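# Hang the ball-filled shallow basket on the stand's peg

## Task

Get the shallow basket hanging from the stand's peg by its cord handle, with every single ball still inside the basket at the end; if any ball is outside it, the task counts as failed.

## Robot and tools

Robot: two arms, left_arm and right_arm, each with a parallel gripper and a wrist camera. Measured base positions in the scene frame: left_arm (-0.026, +0.254, +0.041) m, right_arm (-0.010, -0.269, +0.002) m, both almost unrotated. A camera stand is fixed to the floor behind them. Loose objects may occasionally get a short push from outside.

Frames: the scene frame has its origin at table-top height, halfway between the nominal bases. +x points out over the table, +z up, and left_arm sits on the +y side. Arm names do not match image left or right. Reported end_effector_position (m) and end_effector_quat_wxyz, and any absolute pose, use this frame. Offsets are taken along the axes of each arm's own Hand target. The gripper's fingers point along its +z and close along its y. The reported position is the spot between the pads, about 1 cm short of the fingertips. Printed values can be a few cm off, more at long reach.

execute_actions(actions, cameras): actions is a list of actions. Each action is a list of up to 15 rows, and each row is one 1/30 s step. If a table has fewer than 15 rows, its last row repeats. Every row is one flat list of 14 numbers in [-1, 1] covering both arms: dx, dy, dz, rx, ry, rz, opening for left_arm, then the same seven for right_arm. The first six of each arm are an offset, not a pose: 1.0 equals 0.6 m or 180 degrees, and rx, ry, rz form one rotation vector. All rows in an action count from the Hand target held when that action began, so sending the same offset again moves the arm further. Opening is absolute: +1 is fully open (0.094 m) and -1 is shut. Sending all six pose numbers as 0 re-requests the current Hand target. A 0 in the opening slot is a real command, so resend the present opening to keep a gripper unchanged. Images come back only with an empty actions list or when cameras names them: cam_high, cam_low, cam_left_wrist, cam_right_wrist, or ["all"]. An unknown name makes the whole call invalid.

move(target, speed, blend, opening_speed, grip_force, blocking, cameras): target is a single 14-number row laid out as above, or a list of up to 15 rows. Every row is an offset from the Hand targets at the start of the move, not from the previous row. The paths are straight, finish together, last at least 0.5 s and are cut off at 10 s. speed is in m/s, 0.002 to 2.9, default 0.25, and turning is capped at twice that in rad/s. You can give one value or one per target. blend is in m and rounds corners in a list; the default 0 stops at each point. opening_speed is the rate of the opening command per second on the -1..+1 scale, at least 0.2. grip_force is the force per pad in N, 10 to 50, and keeps its value until you change it. At lower forces the fingers close slowly, taking about 4 s at 40, 8 s at 20 and 16 s at 10. blocking=false returns after about 0.5 s while the move keeps running. Moves do not avoid obstacles or the other arm. The gripper trails its path and can overshoot, especially when fast or when the arm is nearly straight. The result adds a move: line. done means at rest within 10 mm and 2 degrees of target. off_target, moving, held and fault are other endings. limits=paced means the pose was clipped, and limits=held means steps were held back. Neither done nor off_target tells you whether anything is touching.

wait(seconds 0 to 10) lets time pass while the arms keep their commands. stop brakes the running move. zoom_image(camera, region [x0, y0, x1, y1] in pixels, at most 504 by 504) enlarges part of the newest image from that camera. finished_scene(scene) ends the current scene and cannot be undone. Only call it once the basket hangs and stays there without help.

Motion notes: commanded orientation is limited to within 40 degrees of the measured one at each step. Friction and load can leave a gripper a few cm away from its Hand target; waiting does not close that gap. Send another action, or send the missing distance as an offset. To relieve a push against something, command the target back past the gripper. Do not route paths close to an arm's own base, because that can flip its shoulder. Joint ranges (rad): waist -2.618 to 3.054, shoulder 0 to 3.142, elbow 0 to 3.142 (straight at 2.901), wrist pitch -1.571 to 1.571, wrist yaw -1.571 to 1.571, wrist roll -2.094 to 2.094.

Gripping: grip_measured uses the same scale as opening. With nothing held it reads up to about 2.5 mm wide. On a hard part it reads a little below the part's width. Squeeze rises about 1 N per 0.001 below the touch reading and jumps to the force limit near 20 N. Close slowly on anything fragile or soft. grip_effort_nm is the gripper motor's averaged effort (negative means closing). It has an offset and does not settle to zero at rest. To release, command an opening well above grip_measured.

Other readings: Joint positions, Joint torques (including gravity, with offsets and noise; numbers 1 to 3 wrap at ±28 N m), Joint velocities, Motor temperatures and Tool commands.

Avoid: dropping or tossing the basket or balls, letting go of anything still moving, fast impacts, hard pushes on fixed or heavy things, anything leaving the table, and contact or squeezing between the two arms. Also keep loads off the wrist camera cables and avoid faults. Motor heat builds from holding loads, keeping an arm stretched out or pushing against something it cannot reach. MOTOR HOT appears at 75 °C. At 90 °C the arm folds up and goes idle, and at 100 °C it goes limp.

Cameras are all 896x504: cam_high (fovy 46.254 deg), cam_low (73.944 deg), cam_left_wrist (58.673 deg), cam_right_wrist (60.748 deg), with the pinhole and radial intrinsics as given.

Each tool is called after "Emit:" as name(argument=value, ...), one argument or row to a line, values as JSON.

## Session

Emit:
execute_actions(
  actions=[],
)

Scene clock: 0.00 s.
left_arm: end_effector_position=(+0.3701, +0.3043, +0.1569) grip_measured=+1.000 grip_effort_nm=n/a end_effector_quat_wxyz=(+0.602, -0.092, +0.792, +0.049) | right_arm: end_effector_position=(+0.3970, -0.2283, +0.1270) grip_measured=+1.000 grip_effort_nm=n/a end_effector_quat_wxyz=(+0.617, -0.042, +0.785, +0.022)
Joint positions: left_arm=[0.072 1.502 0.361 0.865 -0.122 -0.07 0.094] | right_arm=[0.055 1.529 0.387 0.903 0.016 -0.014 0.094]
Joint velocities: within noise
Joint torques (N m): no reading
Motor temperatures (°C): left_arm=[24 33 44 43 30 26 32] | right_arm=[27 33 39 37 27 25 27]
Heat: left arm: 44 °C; right arm: 39 °C.
Hand target: left_arm +0.3700, +0.3044, +0.1561; +0.599, -0.093, +0.794, +0.049 | right_arm +0.3965, -0.2284, +0.1250; +0.613, -0.042, +0.788, +0.022
Tool commands: left_gripper/opening=+1.0 right_gripper/opening=+1.0

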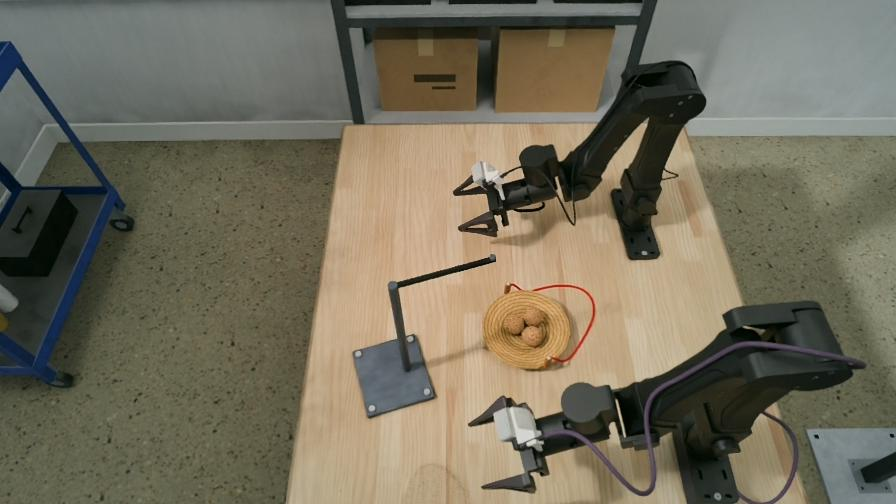

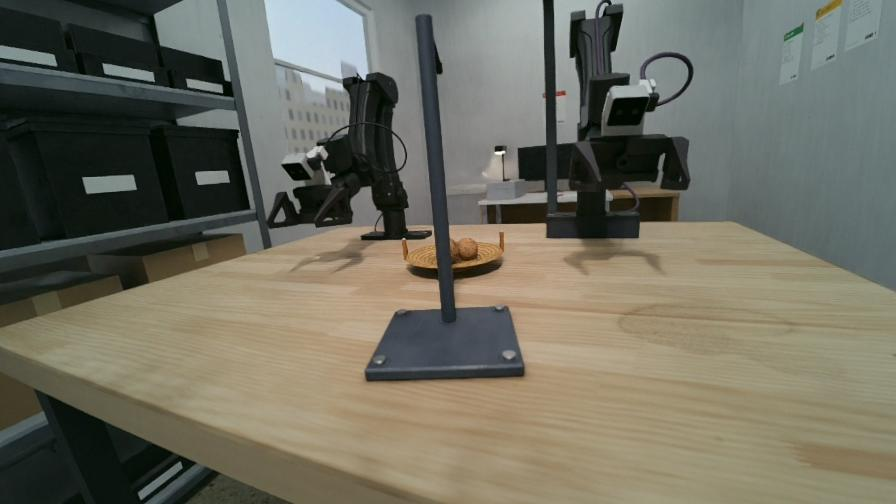

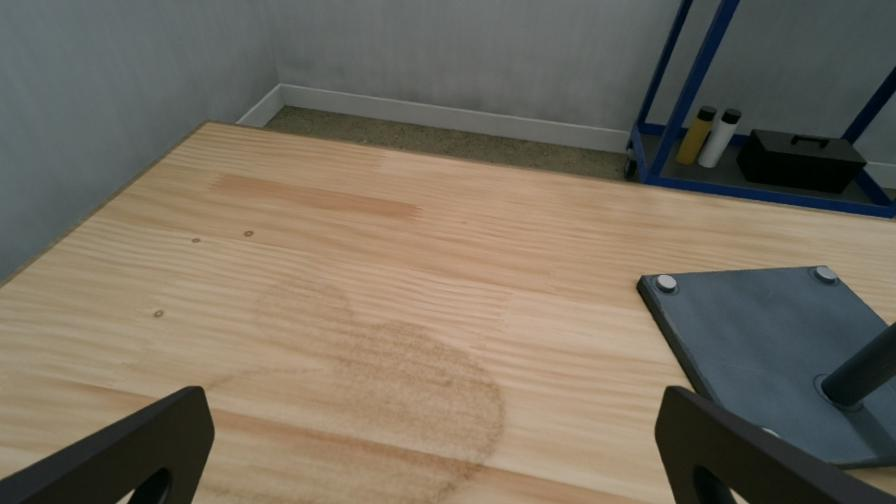

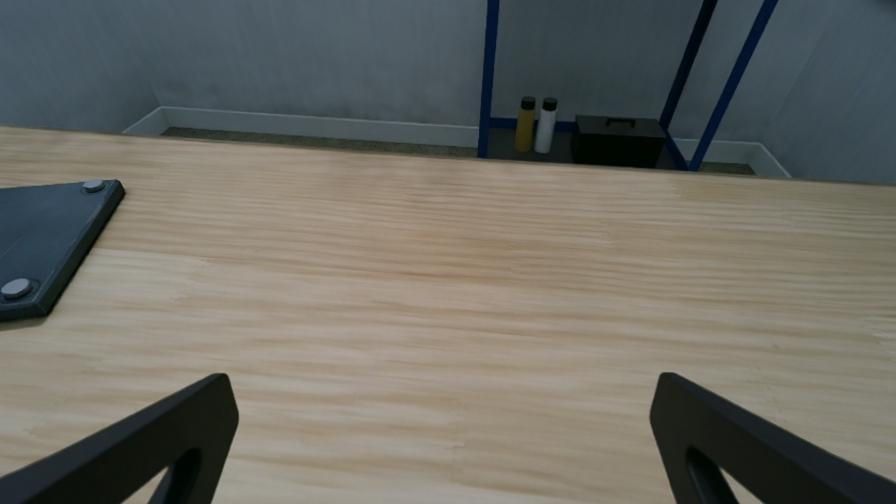

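Emit:
zoom_image(
  camera="cam_high",
  region=[340, 230, 620, 420],
)

Emit:
zoom_image(
  camera="cam_low",
  region=[350, 0, 630, 400],
)

Scaled by 1.800 from the camera's 896x504 image, which has a finer 1280x720 frame.

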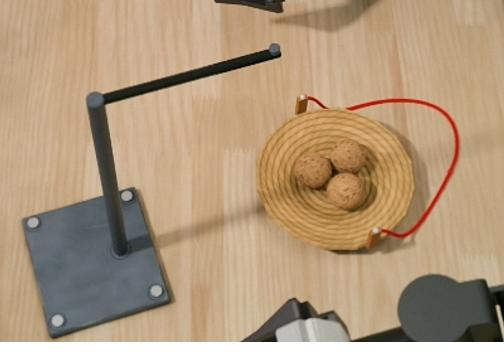

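Scaled by 1.260 from the camera's 896x504 image, which has a finer 1280x720 frame.

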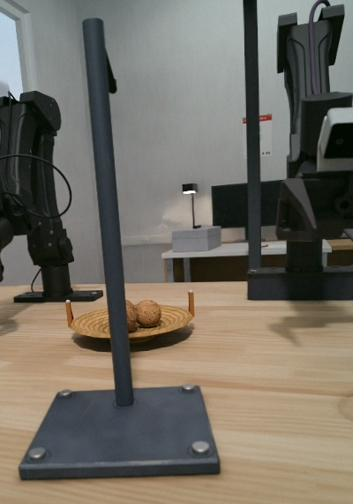

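Emit:
move(
  target=[0.041,-0.329,-0.485,0.287,0.340,0.397,1,0,0,0,0,0,0,1],
  speed=0.25,
  cameras=["all"],
)

Scene clock: 141.37 s.
left_arm: end_effector_position=(+0.1311, +0.0574, +0.2171) grip_measured=+1.000 grip_effort_nm=-0.03 end_effector_quat_wxyz=(+0.006, +0.575, +0.818, +0.003) | right_arm: end_effector_position=(+0.3970, -0.2283, +0.1270) grip_measured=+1.000 grip_effort_nm=0.02 end_effector_quat_wxyz=(+0.617, -0.042, +0.785, +0.022)
Joint positions: left_arm=[-0.905 1.498 1.436 -1.5 -0.009 0.318 0.094] | right_arm=[0.055 1.529 0.387 0.903 0.016 -0.014 0.094]
Joint torques (N m): left_arm=[-0.35 -4.52 8.76 0 0.11 0.08] | right_arm=[0.05 -6.37 6.01 1.56 0.01 -0.02]
Heat: left arm: 47 °C; right arm: 38 °C.
Hand target: left_arm +0.1300, +0.0542, +0.2198; +0.000, +0.581, +0.814, +0.000 | right_arm +0.3965, -0.2284, +0.1250; +0.613, -0.042, +0.788, +0.022
Off the commanded pose: left_arm 0.004 m, 1 deg | right_arm 0.002 m, 1 deg.
move: done

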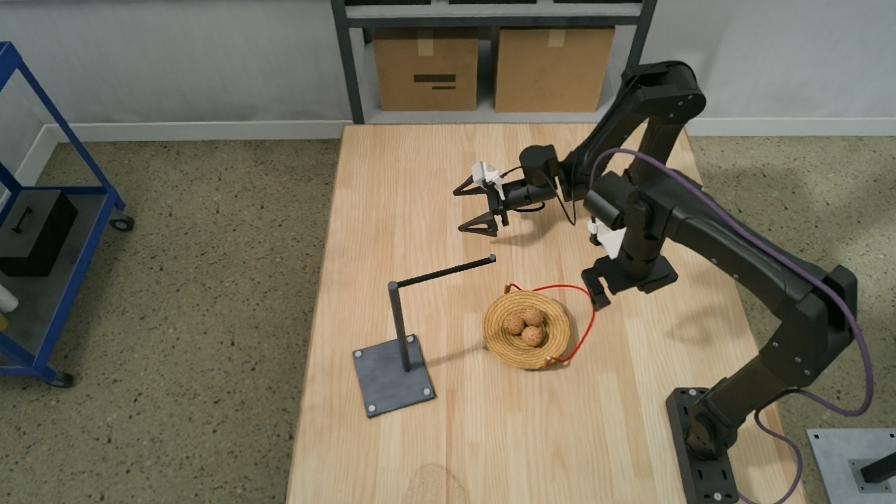

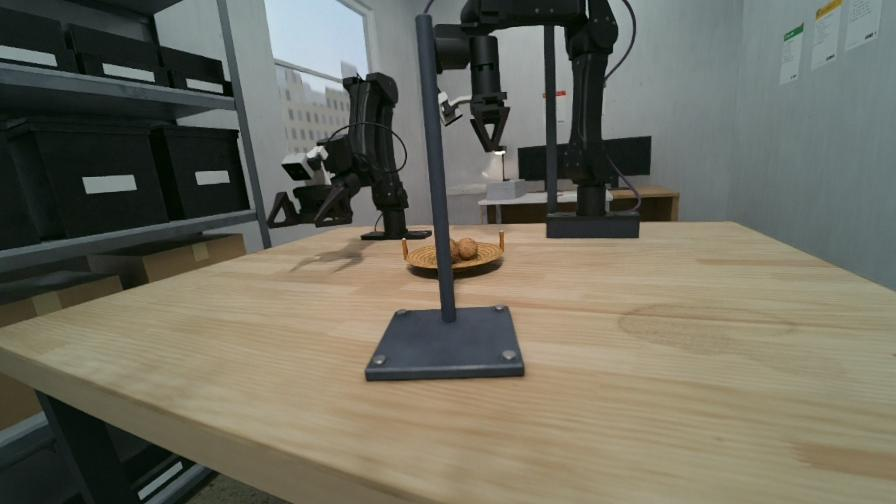

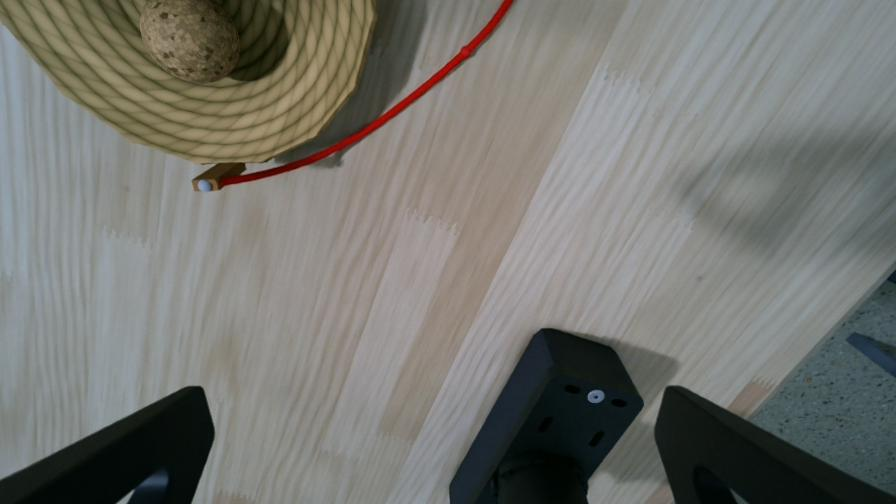

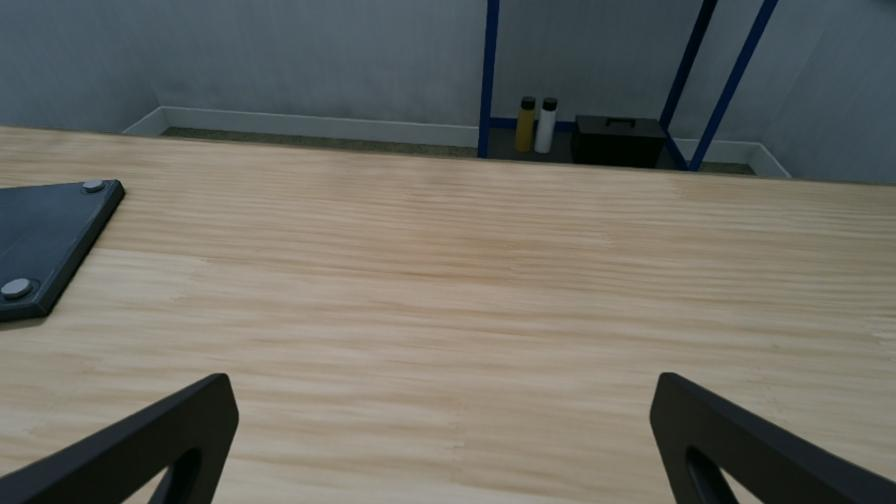

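Emit:
move(
  target=[-0.153,-0.063,0.033,0,0,0,-0.2,0,0,0,0,0,0,1],
  cameras=["cam_high","cam_left_wrist"],
)

Scene clock: 153.10 s.
left_arm: end_effector_position=(+0.1223, -0.0391, +0.1999) grip_measured=-0.198 grip_effort_nm=-0.15 end_effector_quat_wxyz=(-0.001, +0.584, +0.812, +0.002) | right_arm: end_effector_position=(+0.3970, -0.2283, +0.1270) grip_measured=+1.000 grip_effort_nm=0.02 end_effector_quat_wxyz=(+0.617, -0.042, +0.785, +0.022)
Joint positions: left_arm=[-1.106 1.796 1.69 -1.468 -0.003 0.139 0.038] | right_arm=[0.055 1.529 0.387 0.903 0.016 -0.014 0.094]
Joint torques (N m): left_arm=[-0.08 -7.56 8.65 0.17 0.07 -0.06] | right_arm=[0.06 -6.37 6.04 1.56 -0.01 -0.01]
Heat: left arm: 48 °C; right arm: 38 °C.
Hand target: left_arm +0.1241, -0.0448, +0.1999; +0.000, +0.581, +0.814, +0.000 | right_arm +0.3965, -0.2284, +0.1250; +0.613, -0.042, +0.788, +0.022
Off the commanded pose: left_arm 0.006 m, 0 deg | right_arm 0.002 m, 1 deg.
move: done
Images, in order (width x height): cam_high 896x504, cam_left_wrist 896x504.

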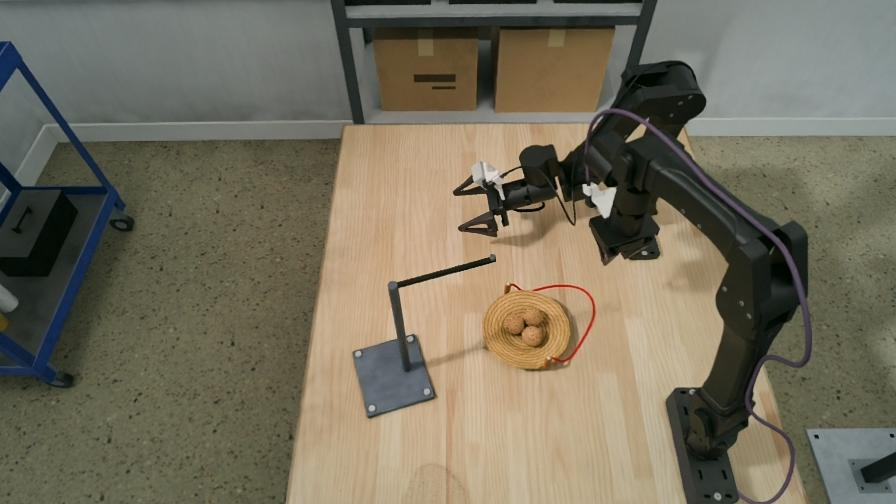

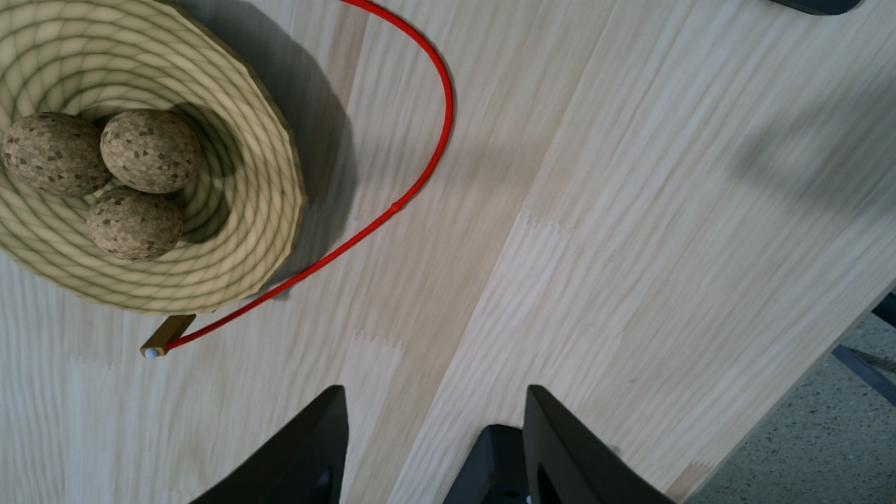

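Emit:
move(
  target=[-0.044,-0.019,0.233,0,0,0,-0.2,0,0,0,0,0,0,1],
  speed=0.15,
  cameras=["cam_high","cam_low","cam_left_wrist"],
)

Scene clock: 176.27 s.
left_arm: end_effector_position=(+0.1252, -0.0735, +0.0718) grip_measured=-0.198 grip_effort_nm=-0.15 end_effector_quat_wxyz=(+0.009, +0.581, +0.814, -0.003) | right_arm: end_effector_position=(+0.3970, -0.2283, +0.1270) grip_measured=+1.000 grip_effort_nm=0.02 end_effector_quat_wxyz=(+0.617, -0.042, +0.785, +0.022)
Joint positions: left_arm=[-1.141 1.949 1.375 -0.979 -0.003 0.096 0.038] | right_arm=[0.055 1.529 0.387 0.903 0.016 -0.014 0.094]
Joint torques (N m): left_arm=[-0.43 -8.55 5.3 0.44 0.06 -0.07] | right_arm=[0.06 -6.39 6.05 1.56 0.02 -0.01]
Heat: left arm: 48 °C; right arm: 38 °C.
Hand target: left_arm +0.1219, -0.0735, +0.0601; +0.000, +0.581, +0.814, +0.000 | right_arm +0.3965, -0.2284, +0.1250; +0.613, -0.042, +0.788, +0.022
Off the commanded pose: left_arm 0.012 m, 1 deg | right_arm 0.002 m, 1 deg.
move: off_target (left_arm)
Images, in order (width x height): cam_high 896x504, cam_low 896x504, cam_left_wrist 896x504.

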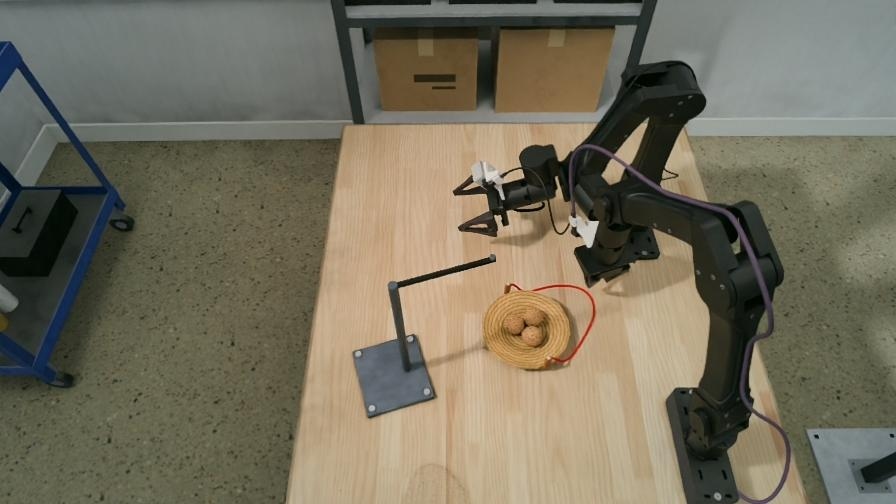

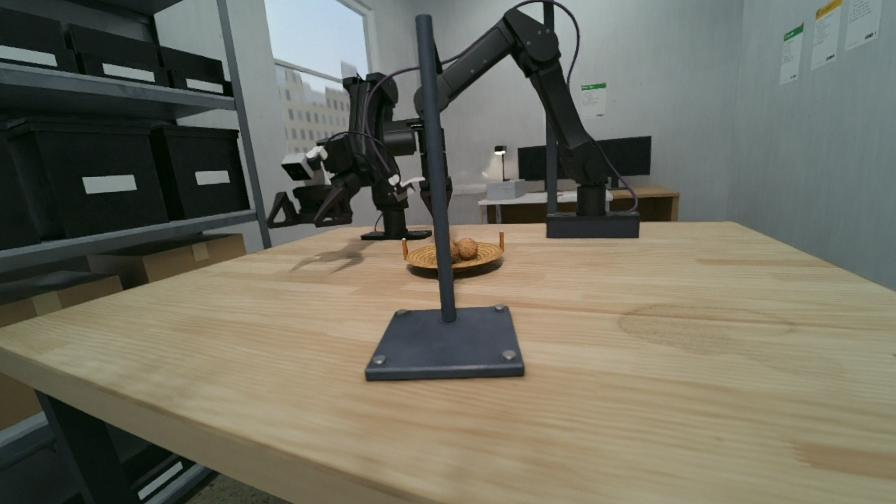

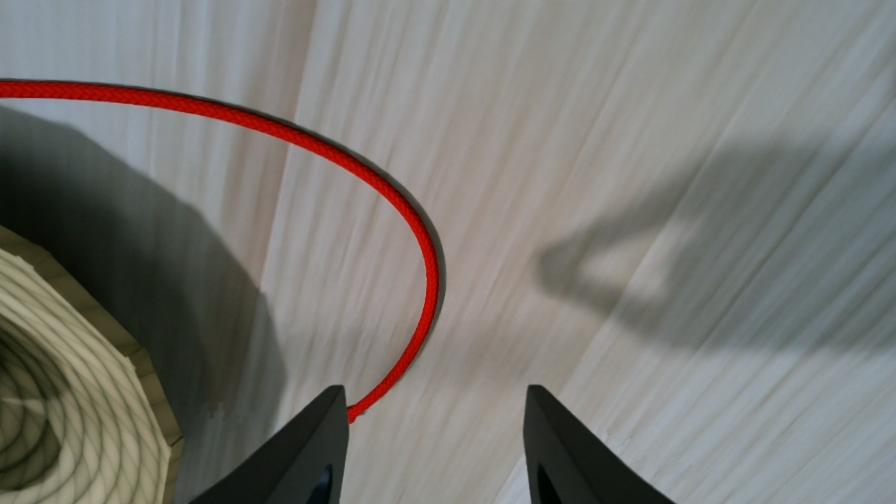

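Emit:
zoom_image(
  camera="cam_high",
  region=[480, 265, 620, 385],
)

Scaled by 3.600 from the camera's 896x504 image, which has a finer 1280x720 frame.

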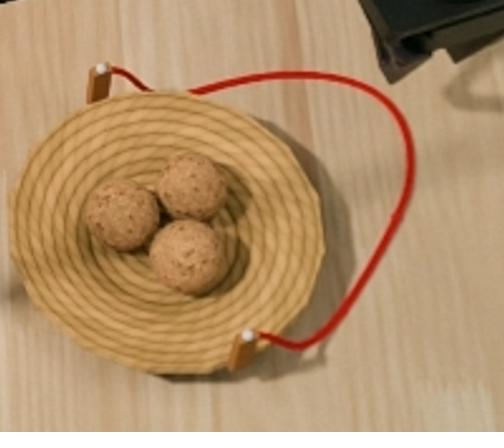

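Emit:
move(
  target=[-0.028,0.0095,0.05,0,0,-0.167,-0.2,0,0,0,0,0,0,1],
  speed=0.12,
  cameras=["cam_left_wrist"],
)

Scene clock: 219.07 s.
left_arm: end_effector_position=(+0.1290, -0.0820, +0.0378) grip_measured=-0.198 grip_effort_nm=-0.15 end_effector_quat_wxyz=(+0.000, +0.356, +0.934, +0.002) | right_arm: end_effector_position=(+0.3970, -0.2283, +0.1270) grip_measured=+1.000 grip_effort_nm=0.02 end_effector_quat_wxyz=(+0.617, -0.042, +0.785, +0.022)
Joint positions: left_arm=[-1.141 2.048 1.375 -0.901 -0.003 -0.414 0.038] | right_arm=[0.055 1.529 0.387 0.903 0.016 -0.014 0.094]
Joint torques (N m): left_arm=[0.39 -8.66 7.42 0.4 0.07 -0.07] | right_arm=[0.06 -6.37 6.06 1.57 0.01 -0.02]
Motor temperatures (°C): left_arm=[24 33 46 37 28 26 29] | right_arm=[26 32 37 38 25 24 25]
Heat: left arm: 46 °C; right arm: 38 °C.
Hand target: left_arm +0.1327, -0.0875, +0.0301; +0.000, +0.350, +0.937, +0.000 | right_arm +0.3965, -0.2284, +0.1250; +0.613, -0.042, +0.788, +0.022
Off the commanded pose: left_arm 0.010 m, 1 deg | right_arm 0.002 m, 1 deg.
move: done
Images, in order (width x height): cam_left_wrist 896x504.

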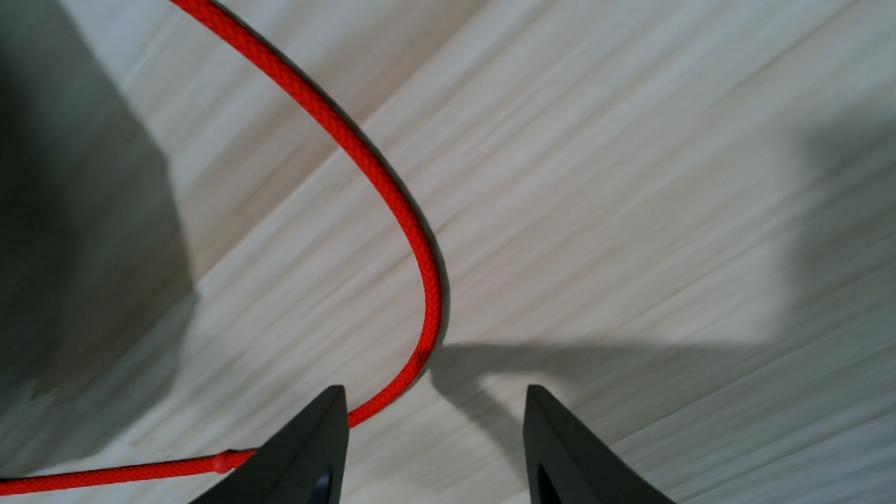

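Emit:
move(
  target=[0,0,0.025,0,0,0,-0.2,0,0,0,0,0,0,1],
  speed=0.06,
  cameras=["cam_left_wrist"],
)

Scene clock: 230.57 s.
left_arm: end_effector_position=(+0.1329, -0.0904, +0.0291) grip_measured=-0.198 grip_effort_nm=-0.15 end_effector_quat_wxyz=(+0.009, +0.356, +0.935, -0.007) | right_arm: end_effector_position=(+0.3970, -0.2283, +0.1270) grip_measured=+1.000 grip_effort_nm=0.02 end_effector_quat_wxyz=(+0.617, -0.042, +0.785, +0.022)
Joint positions: left_arm=[-1.141 2.072 1.375 -0.851 -0.003 -0.416 0.038] | right_arm=[0.055 1.529 0.387 0.903 0.016 -0.014 0.094]
Joint torques (N m): left_arm=[0.38 -8.83 5.23 0.48 0.07 -0.08] | right_arm=[0.06 -6.39 6.01 1.56 0.01 -0.02]
Heat: left arm: 47 °C; right arm: 37 °C.
Hand target: left_arm +0.1327, -0.0875, +0.0151; +0.000, +0.350, +0.937, +0.000 | right_arm +0.3965, -0.2284, +0.1250; +0.613, -0.042, +0.788, +0.022
Off the commanded pose: left_arm 0.014 m, 1 deg | right_arm 0.002 m, 1 deg.
move: off_target (left_arm)
Images, in order (width x height): cam_left_wrist 896x504.

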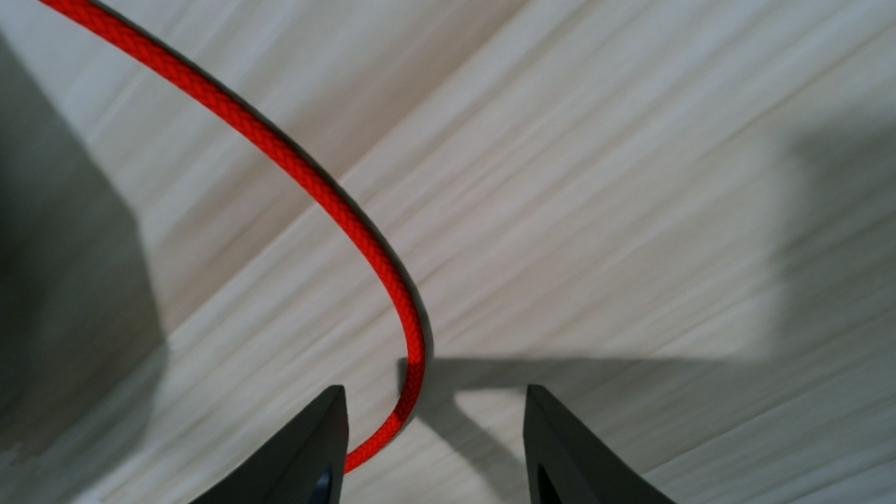

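Emit:
move(
  target=[0,0.007,0.013,0,0,0,-0.2,0,0,0,0,0,0,1],
  speed=0.05,
  cameras=["cam_left_wrist"],
)

Scene clock: 237.63 s.
left_arm: end_effector_position=(+0.1355, -0.0900, +0.0226) grip_measured=-0.198 grip_effort_nm=-0.15 end_effector_quat_wxyz=(+0.011, +0.352, +0.936, -0.009) | right_arm: end_effector_position=(+0.3970, -0.2283, +0.1270) grip_measured=+1.000 grip_effort_nm=0.02 end_effector_quat_wxyz=(+0.617, -0.042, +0.785, +0.022)
Joint positions: left_arm=[-1.134 2.081 1.36 -0.821 -0.003 -0.416 0.038] | right_arm=[0.055 1.529 0.387 0.903 0.016 -0.014 0.094]
Joint torques (N m): left_arm=[0.62 -8.87 4.7 0.46 0.07 0.02] | right_arm=[0.06 -6.35 6.06 1.56 0 -0.02]
Heat: left arm: 46 °C; right arm: 37 °C.
Hand target: left_arm +0.1354, -0.0842, +0.0072; +0.000, +0.350, +0.937, +0.000 | right_arm +0.3965, -0.2284, +0.1250; +0.613, -0.042, +0.788, +0.022
Off the commanded pose: left_arm 0.016 m, 2 deg | right_arm 0.002 m, 1 deg.
move: off_target (left_arm)
Images, in order (width x height): cam_left_wrist 896x504.

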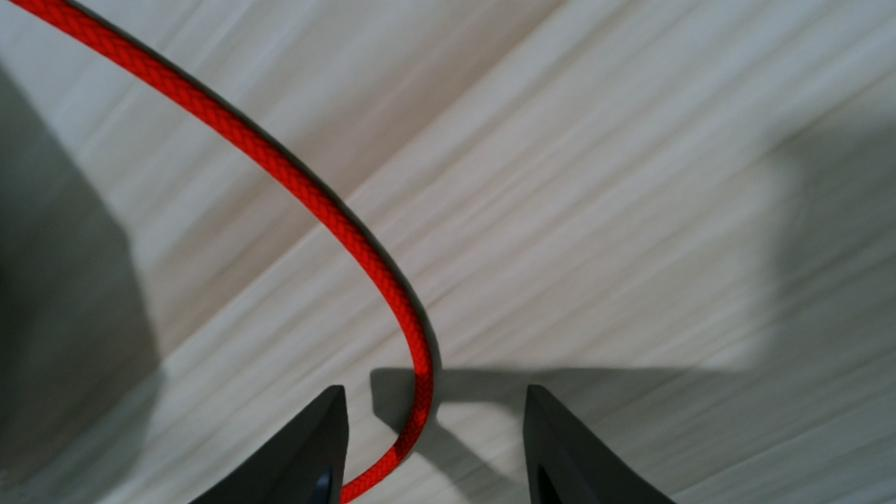

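Emit:
move(
  target=[0,0,0.017,0,0,0,-0.2,0,0,0,0,0,0,1],
  speed=0.05,
  cameras=["cam_left_wrist"],
)

Scene clock: 242.87 s.
left_arm: end_effector_position=(+0.1355, -0.0901, +0.0144) grip_measured=-0.198 grip_effort_nm=-0.14 end_effector_quat_wxyz=(+0.011, +0.352, +0.936, -0.009) | right_arm: end_effector_position=(+0.3970, -0.2283, +0.1270) grip_measured=+1.000 grip_effort_nm=0.02 end_effector_quat_wxyz=(+0.617, -0.042, +0.785, +0.022)
Joint positions: left_arm=[-1.134 2.096 1.347 -0.793 -0.002 -0.416 0.038] | right_arm=[0.055 1.529 0.387 0.903 0.016 -0.014 0.094]
Joint torques (N m): left_arm=[0.59 -8.57 4.44 0.55 0.06 0.02] | right_arm=[0.06 -6.34 6.08 1.56 0 -0.01]
Heat: left arm: 46 °C; right arm: 37 °C.
Hand target: left_arm +0.1355, -0.0844, -0.0029; +0.000, +0.350, +0.937, +0.000 | right_arm +0.3965, -0.2284, +0.1250; +0.613, -0.042, +0.788, +0.022
Off the commanded pose: left_arm 0.018 m, 2 deg | right_arm 0.002 m, 1 deg.
move: off_target (left_arm)
Images, in order (width x height): cam_left_wrist 896x504.

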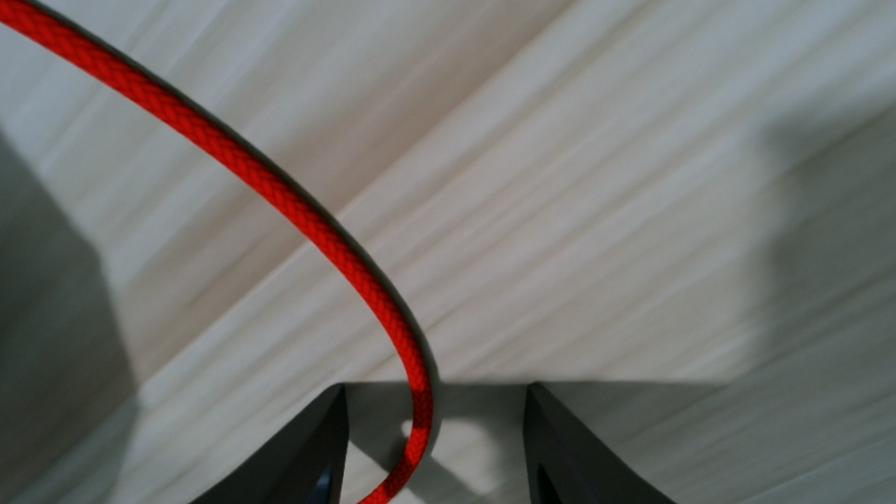

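Emit:
move(
  target=[0,0,0.006,0,0,0,-0.2,0,0,0,0,0,0,1],
  speed=0.05,
  cameras=["cam_left_wrist"],
)

Scene clock: 248.20 s.
left_arm: end_effector_position=(+0.1356, -0.0903, +0.0144) grip_measured=-0.198 grip_effort_nm=-0.14 end_effector_quat_wxyz=(+0.011, +0.352, +0.936, -0.009) | right_arm: end_effector_position=(+0.3970, -0.2283, +0.1270) grip_measured=+1.000 grip_effort_nm=0.02 end_effector_quat_wxyz=(+0.617, -0.042, +0.785, +0.022)
Joint positions: left_arm=[-1.134 2.096 1.347 -0.793 -0.002 -0.416 0.038] | right_arm=[0.055 1.529 0.387 0.903 0.016 -0.014 0.094]
Joint torques (N m): left_arm=[0.61 -8.03 3.99 0.69 0.06 0.02] | right_arm=[0.09 -6.35 6.06 1.56 0.02 -0.02]
Heat: left arm: 45 °C; right arm: 37 °C.
Hand target: left_arm +0.1354, -0.0844, -0.0065; +0.000, +0.350, +0.937, +0.000 | right_arm +0.3965, -0.2284, +0.1250; +0.613, -0.042, +0.788, +0.022
Off the commanded pose: left_arm 0.022 m, 2 deg | right_arm 0.002 m, 1 deg.
move: off_target (left_arm)
Images, in order (width x height): cam_left_wrist 896x504.

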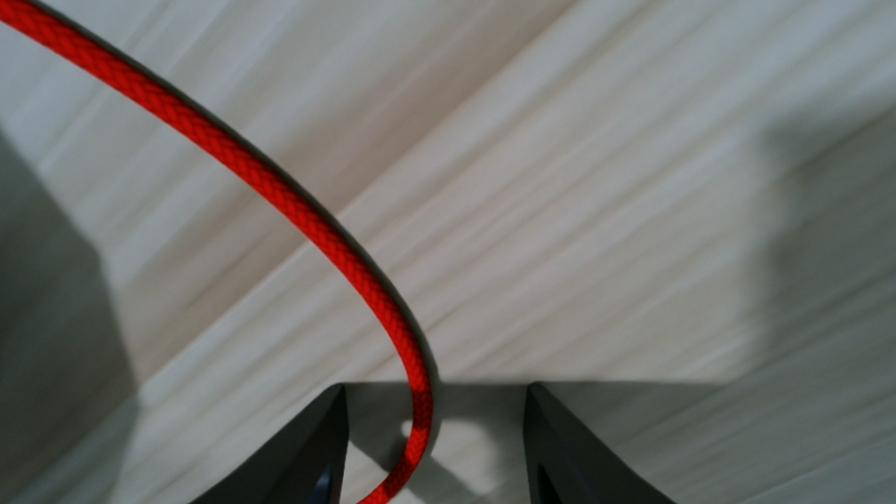

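Emit:
move(
  target=[0,0,-0.004,0,0,0,-1,0,0,0,0,0,0,1],
  speed=0.05,
  opening_speed=0.5,
  cameras=["cam_left_wrist"],
)

Scene clock: 255.27 s.
left_arm: end_effector_position=(+0.1371, -0.0895, +0.0140) grip_measured=-0.961 grip_effort_nm=-0.97 end_effector_quat_wxyz=(+0.013, +0.351, +0.936, -0.008) | right_arm: end_effector_position=(+0.3970, -0.2283, +0.1270) grip_measured=+1.000 grip_effort_nm=0.02 end_effector_quat_wxyz=(+0.617, -0.042, +0.785, +0.022)
Joint positions: left_arm=[-1.131 2.096 1.345 -0.79 -0.006 -0.416 0.002] | right_arm=[0.055 1.529 0.387 0.903 0.016 -0.014 0.094]
Joint torques (N m): left_arm=[0.4 -8.38 4.44 0.57 0.1 0.02] | right_arm=[0.06 -6.37 6.02 1.57 0.01 -0.02]
Heat: left arm: 45 °C; right arm: 37 °C.
Hand target: left_arm +0.1354, -0.0843, -0.0042; +0.000, +0.350, +0.937, +0.000 | right_arm +0.3965, -0.2284, +0.1250; +0.613, -0.042, +0.788, +0.022
Off the commanded pose: left_arm 0.019 m, 2 deg | right_arm 0.002 m, 1 deg.
move: off_target (left_arm)
Images, in order (width x height): cam_left_wrist 896x504.

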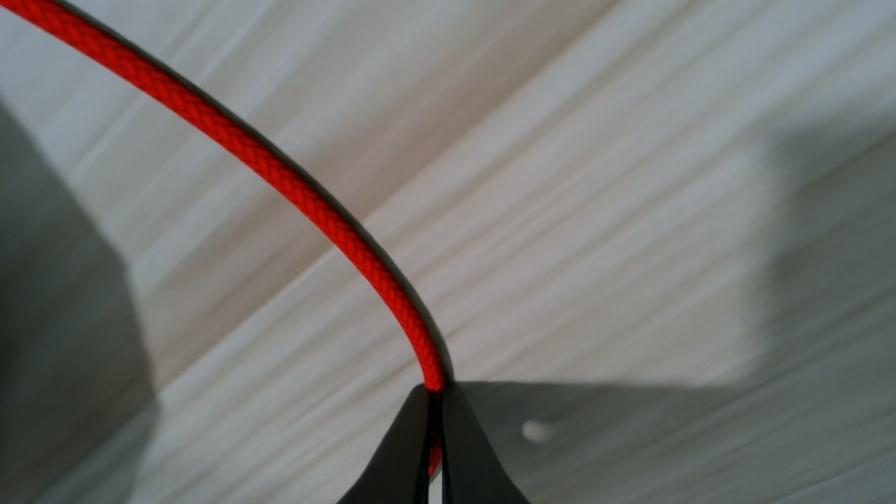

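Emit:
move(
  target=[
    [-0.039,0.120,-0.19,0,0,0.08,-1,0,0,0,0,0,0,1],
    [-0.066,0.247,-0.307,0,0,0.167,-1,0,0,0,0,0,0,1],
  ],
  speed=0.1,
  blend=[0.03,0],
  cameras=["all"],
)

Scene clock: 271.03 s.
left_arm: end_effector_position=(+0.2610, +0.0011, +0.1743) grip_measured=-0.965 grip_effort_nm=-1.06 end_effector_quat_wxyz=(-0.002, +0.578, +0.816, -0.001) | right_arm: end_effector_position=(+0.3970, -0.2283, +0.1270) grip_measured=+1.000 grip_effort_nm=0.02 end_effector_quat_wxyz=(+0.617, -0.042, +0.785, +0.022)
Joint positions: left_arm=[-0.722 2.011 1.876 -1.44 0.002 0.508 0.002] | right_arm=[0.055 1.529 0.387 0.903 0.016 -0.014 0.094]
Joint torques (N m): left_arm=[0.24 -11.64 8.64 -0.07 0.01 0.09] | right_arm=[0.06 -6.32 6.05 1.57 0.01 -0.01]
Heat: left arm: 45 °C; right arm: 37 °C.
Hand target: left_arm +0.2625, +0.0016, +0.1800; +0.000, +0.581, +0.814, +0.000 | right_arm +0.3965, -0.2284, +0.1250; +0.613, -0.042, +0.788, +0.022
Off the commanded pose: left_arm 0.006 m, 0 deg | right_arm 0.002 m, 1 deg.
move: done

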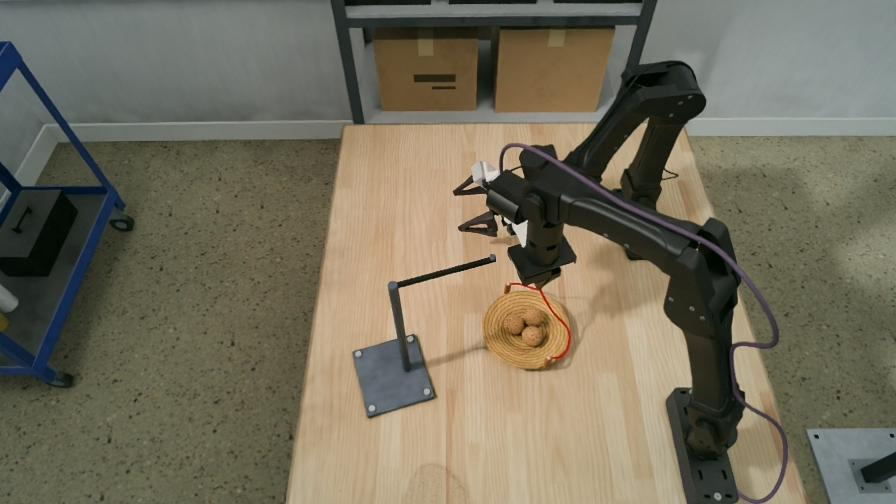

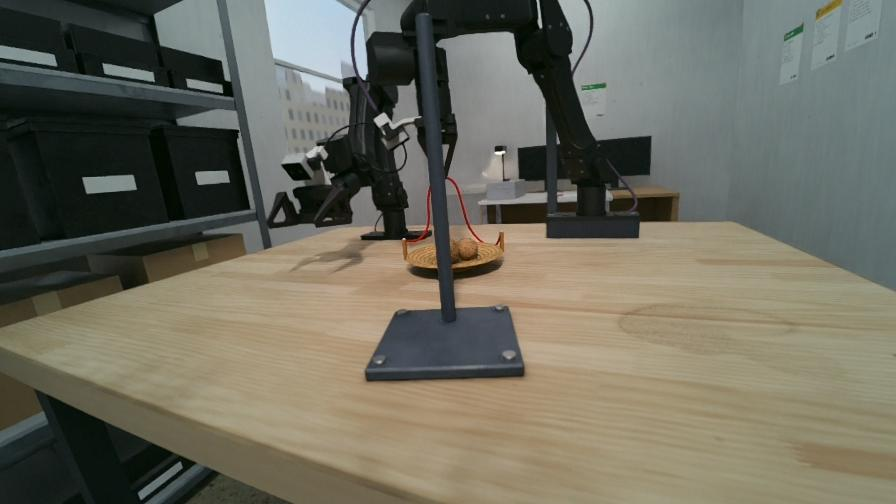

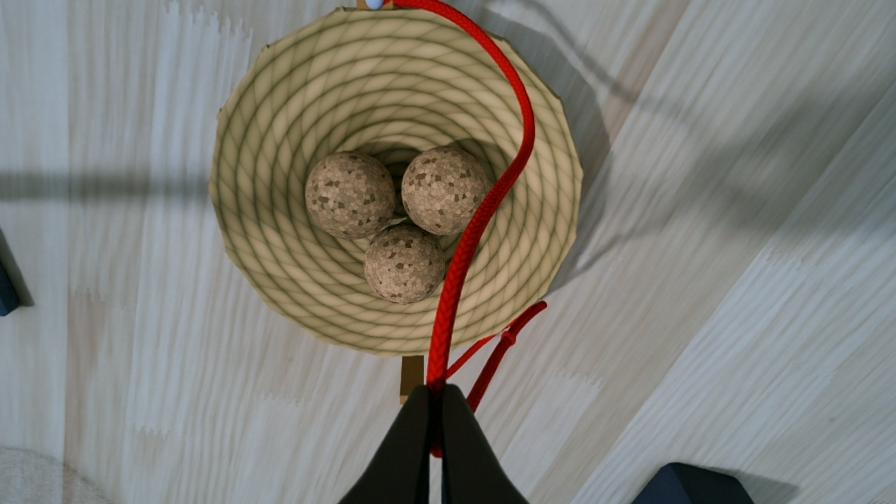

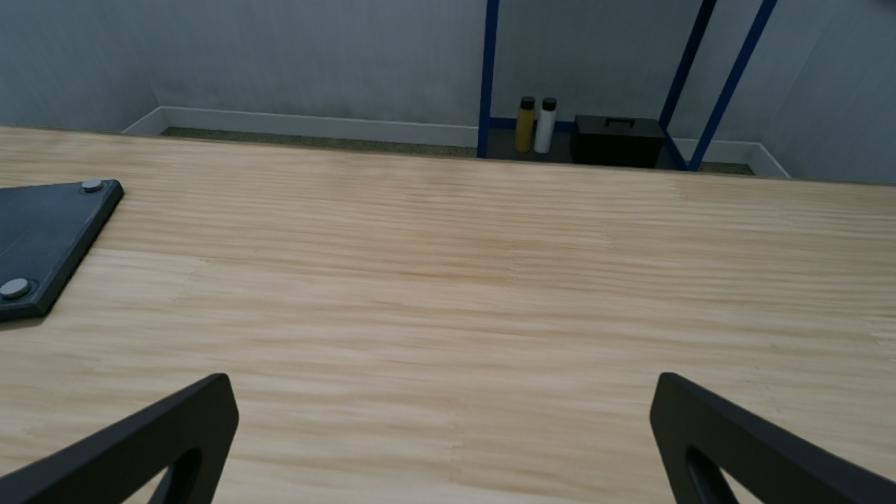

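Emit:
move(
  target=[-0.016,0.021,-0.058,0,0,0,-1,0,0,0,0,0,0,1],
  speed=0.06,
  cameras=["cam_high","cam_low","cam_left_wrist"],
)

Emit:
zoom_image(
  camera="cam_low",
  region=[370, 120, 550, 290],
)

Scene clock: 280.87 s.
left_arm: end_effector_position=(+0.2749, -0.0050, +0.2182) grip_measured=-0.965 grip_effort_nm=-1.06 end_effector_quat_wxyz=(+0.039, +0.579, +0.814, -0.005) | right_arm: end_effector_position=(+0.3970, -0.2283, +0.1270) grip_measured=+1.000 grip_effort_nm=0.02 end_effector_quat_wxyz=(+0.617, -0.042, +0.785, +0.022)
Joint positions: left_arm=[-0.71 2.02 2.064 -1.536 0.002 0.524 0.002] | right_arm=[0.055 1.529 0.387 0.903 0.016 -0.014 0.094]
Joint torques (N m): left_arm=[0.54 -9.43 8.49 0.14 0.02 0.06] | right_arm=[0.1 -6.38 6.08 1.55 0 -0.01]
Heat: left arm: 45 °C; right arm: 37 °C.
Hand target: left_arm +0.2775, -0.0034, +0.2149; +0.000, +0.581, +0.814, +0.000 | right_arm +0.3965, -0.2284, +0.1250; +0.613, -0.042, +0.788, +0.022
Off the commanded pose: left_arm 0.005 m, 5 deg | right_arm 0.002 m, 1 deg.
joint sent to its limit (left arm) — joint 4 (wrist pitch), lower limit. The joint targets are off in orientation, not in position.
move: off_target (left_arm)
Images, in order (width x height): cam_high 896x504, cam_low 896x504, cam_left_wrist 896x504.

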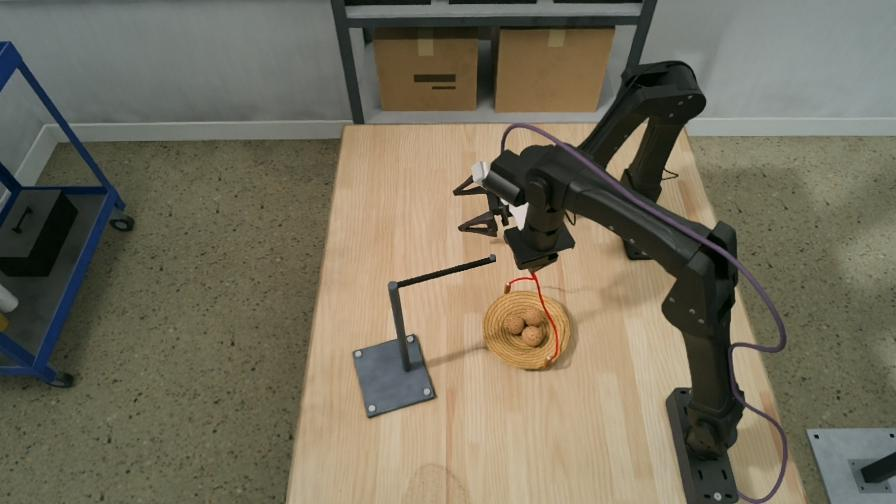

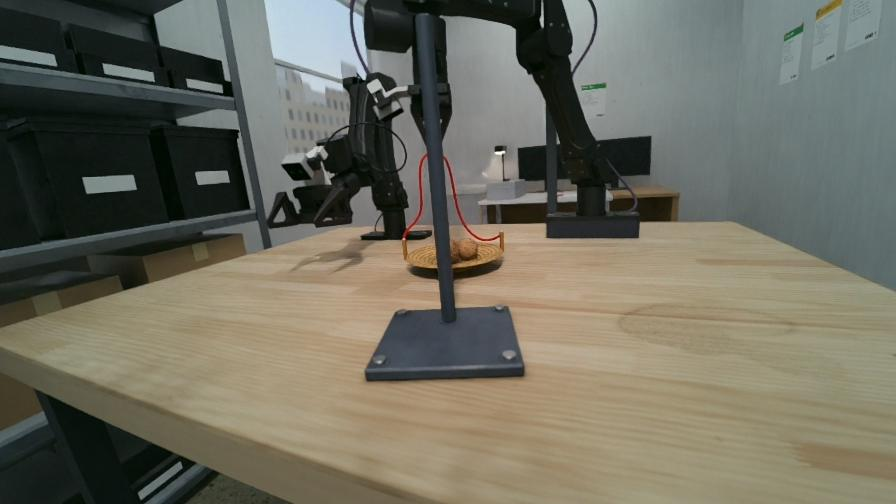

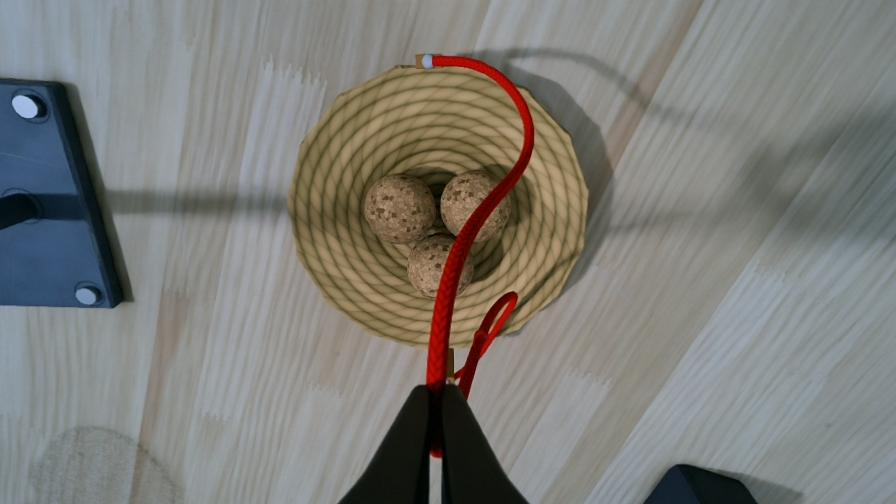

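Scaled by 2.800 from the camera's 896x504 image, which has a finer 1280x720 frame.

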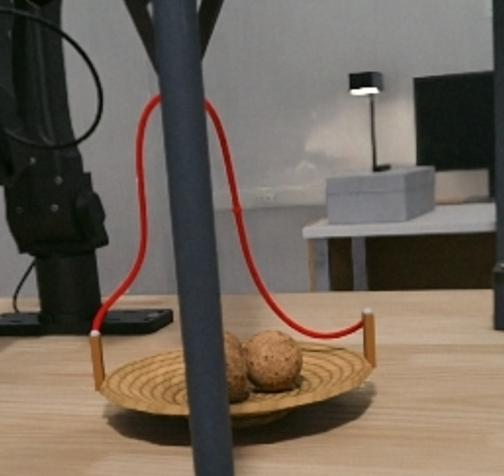

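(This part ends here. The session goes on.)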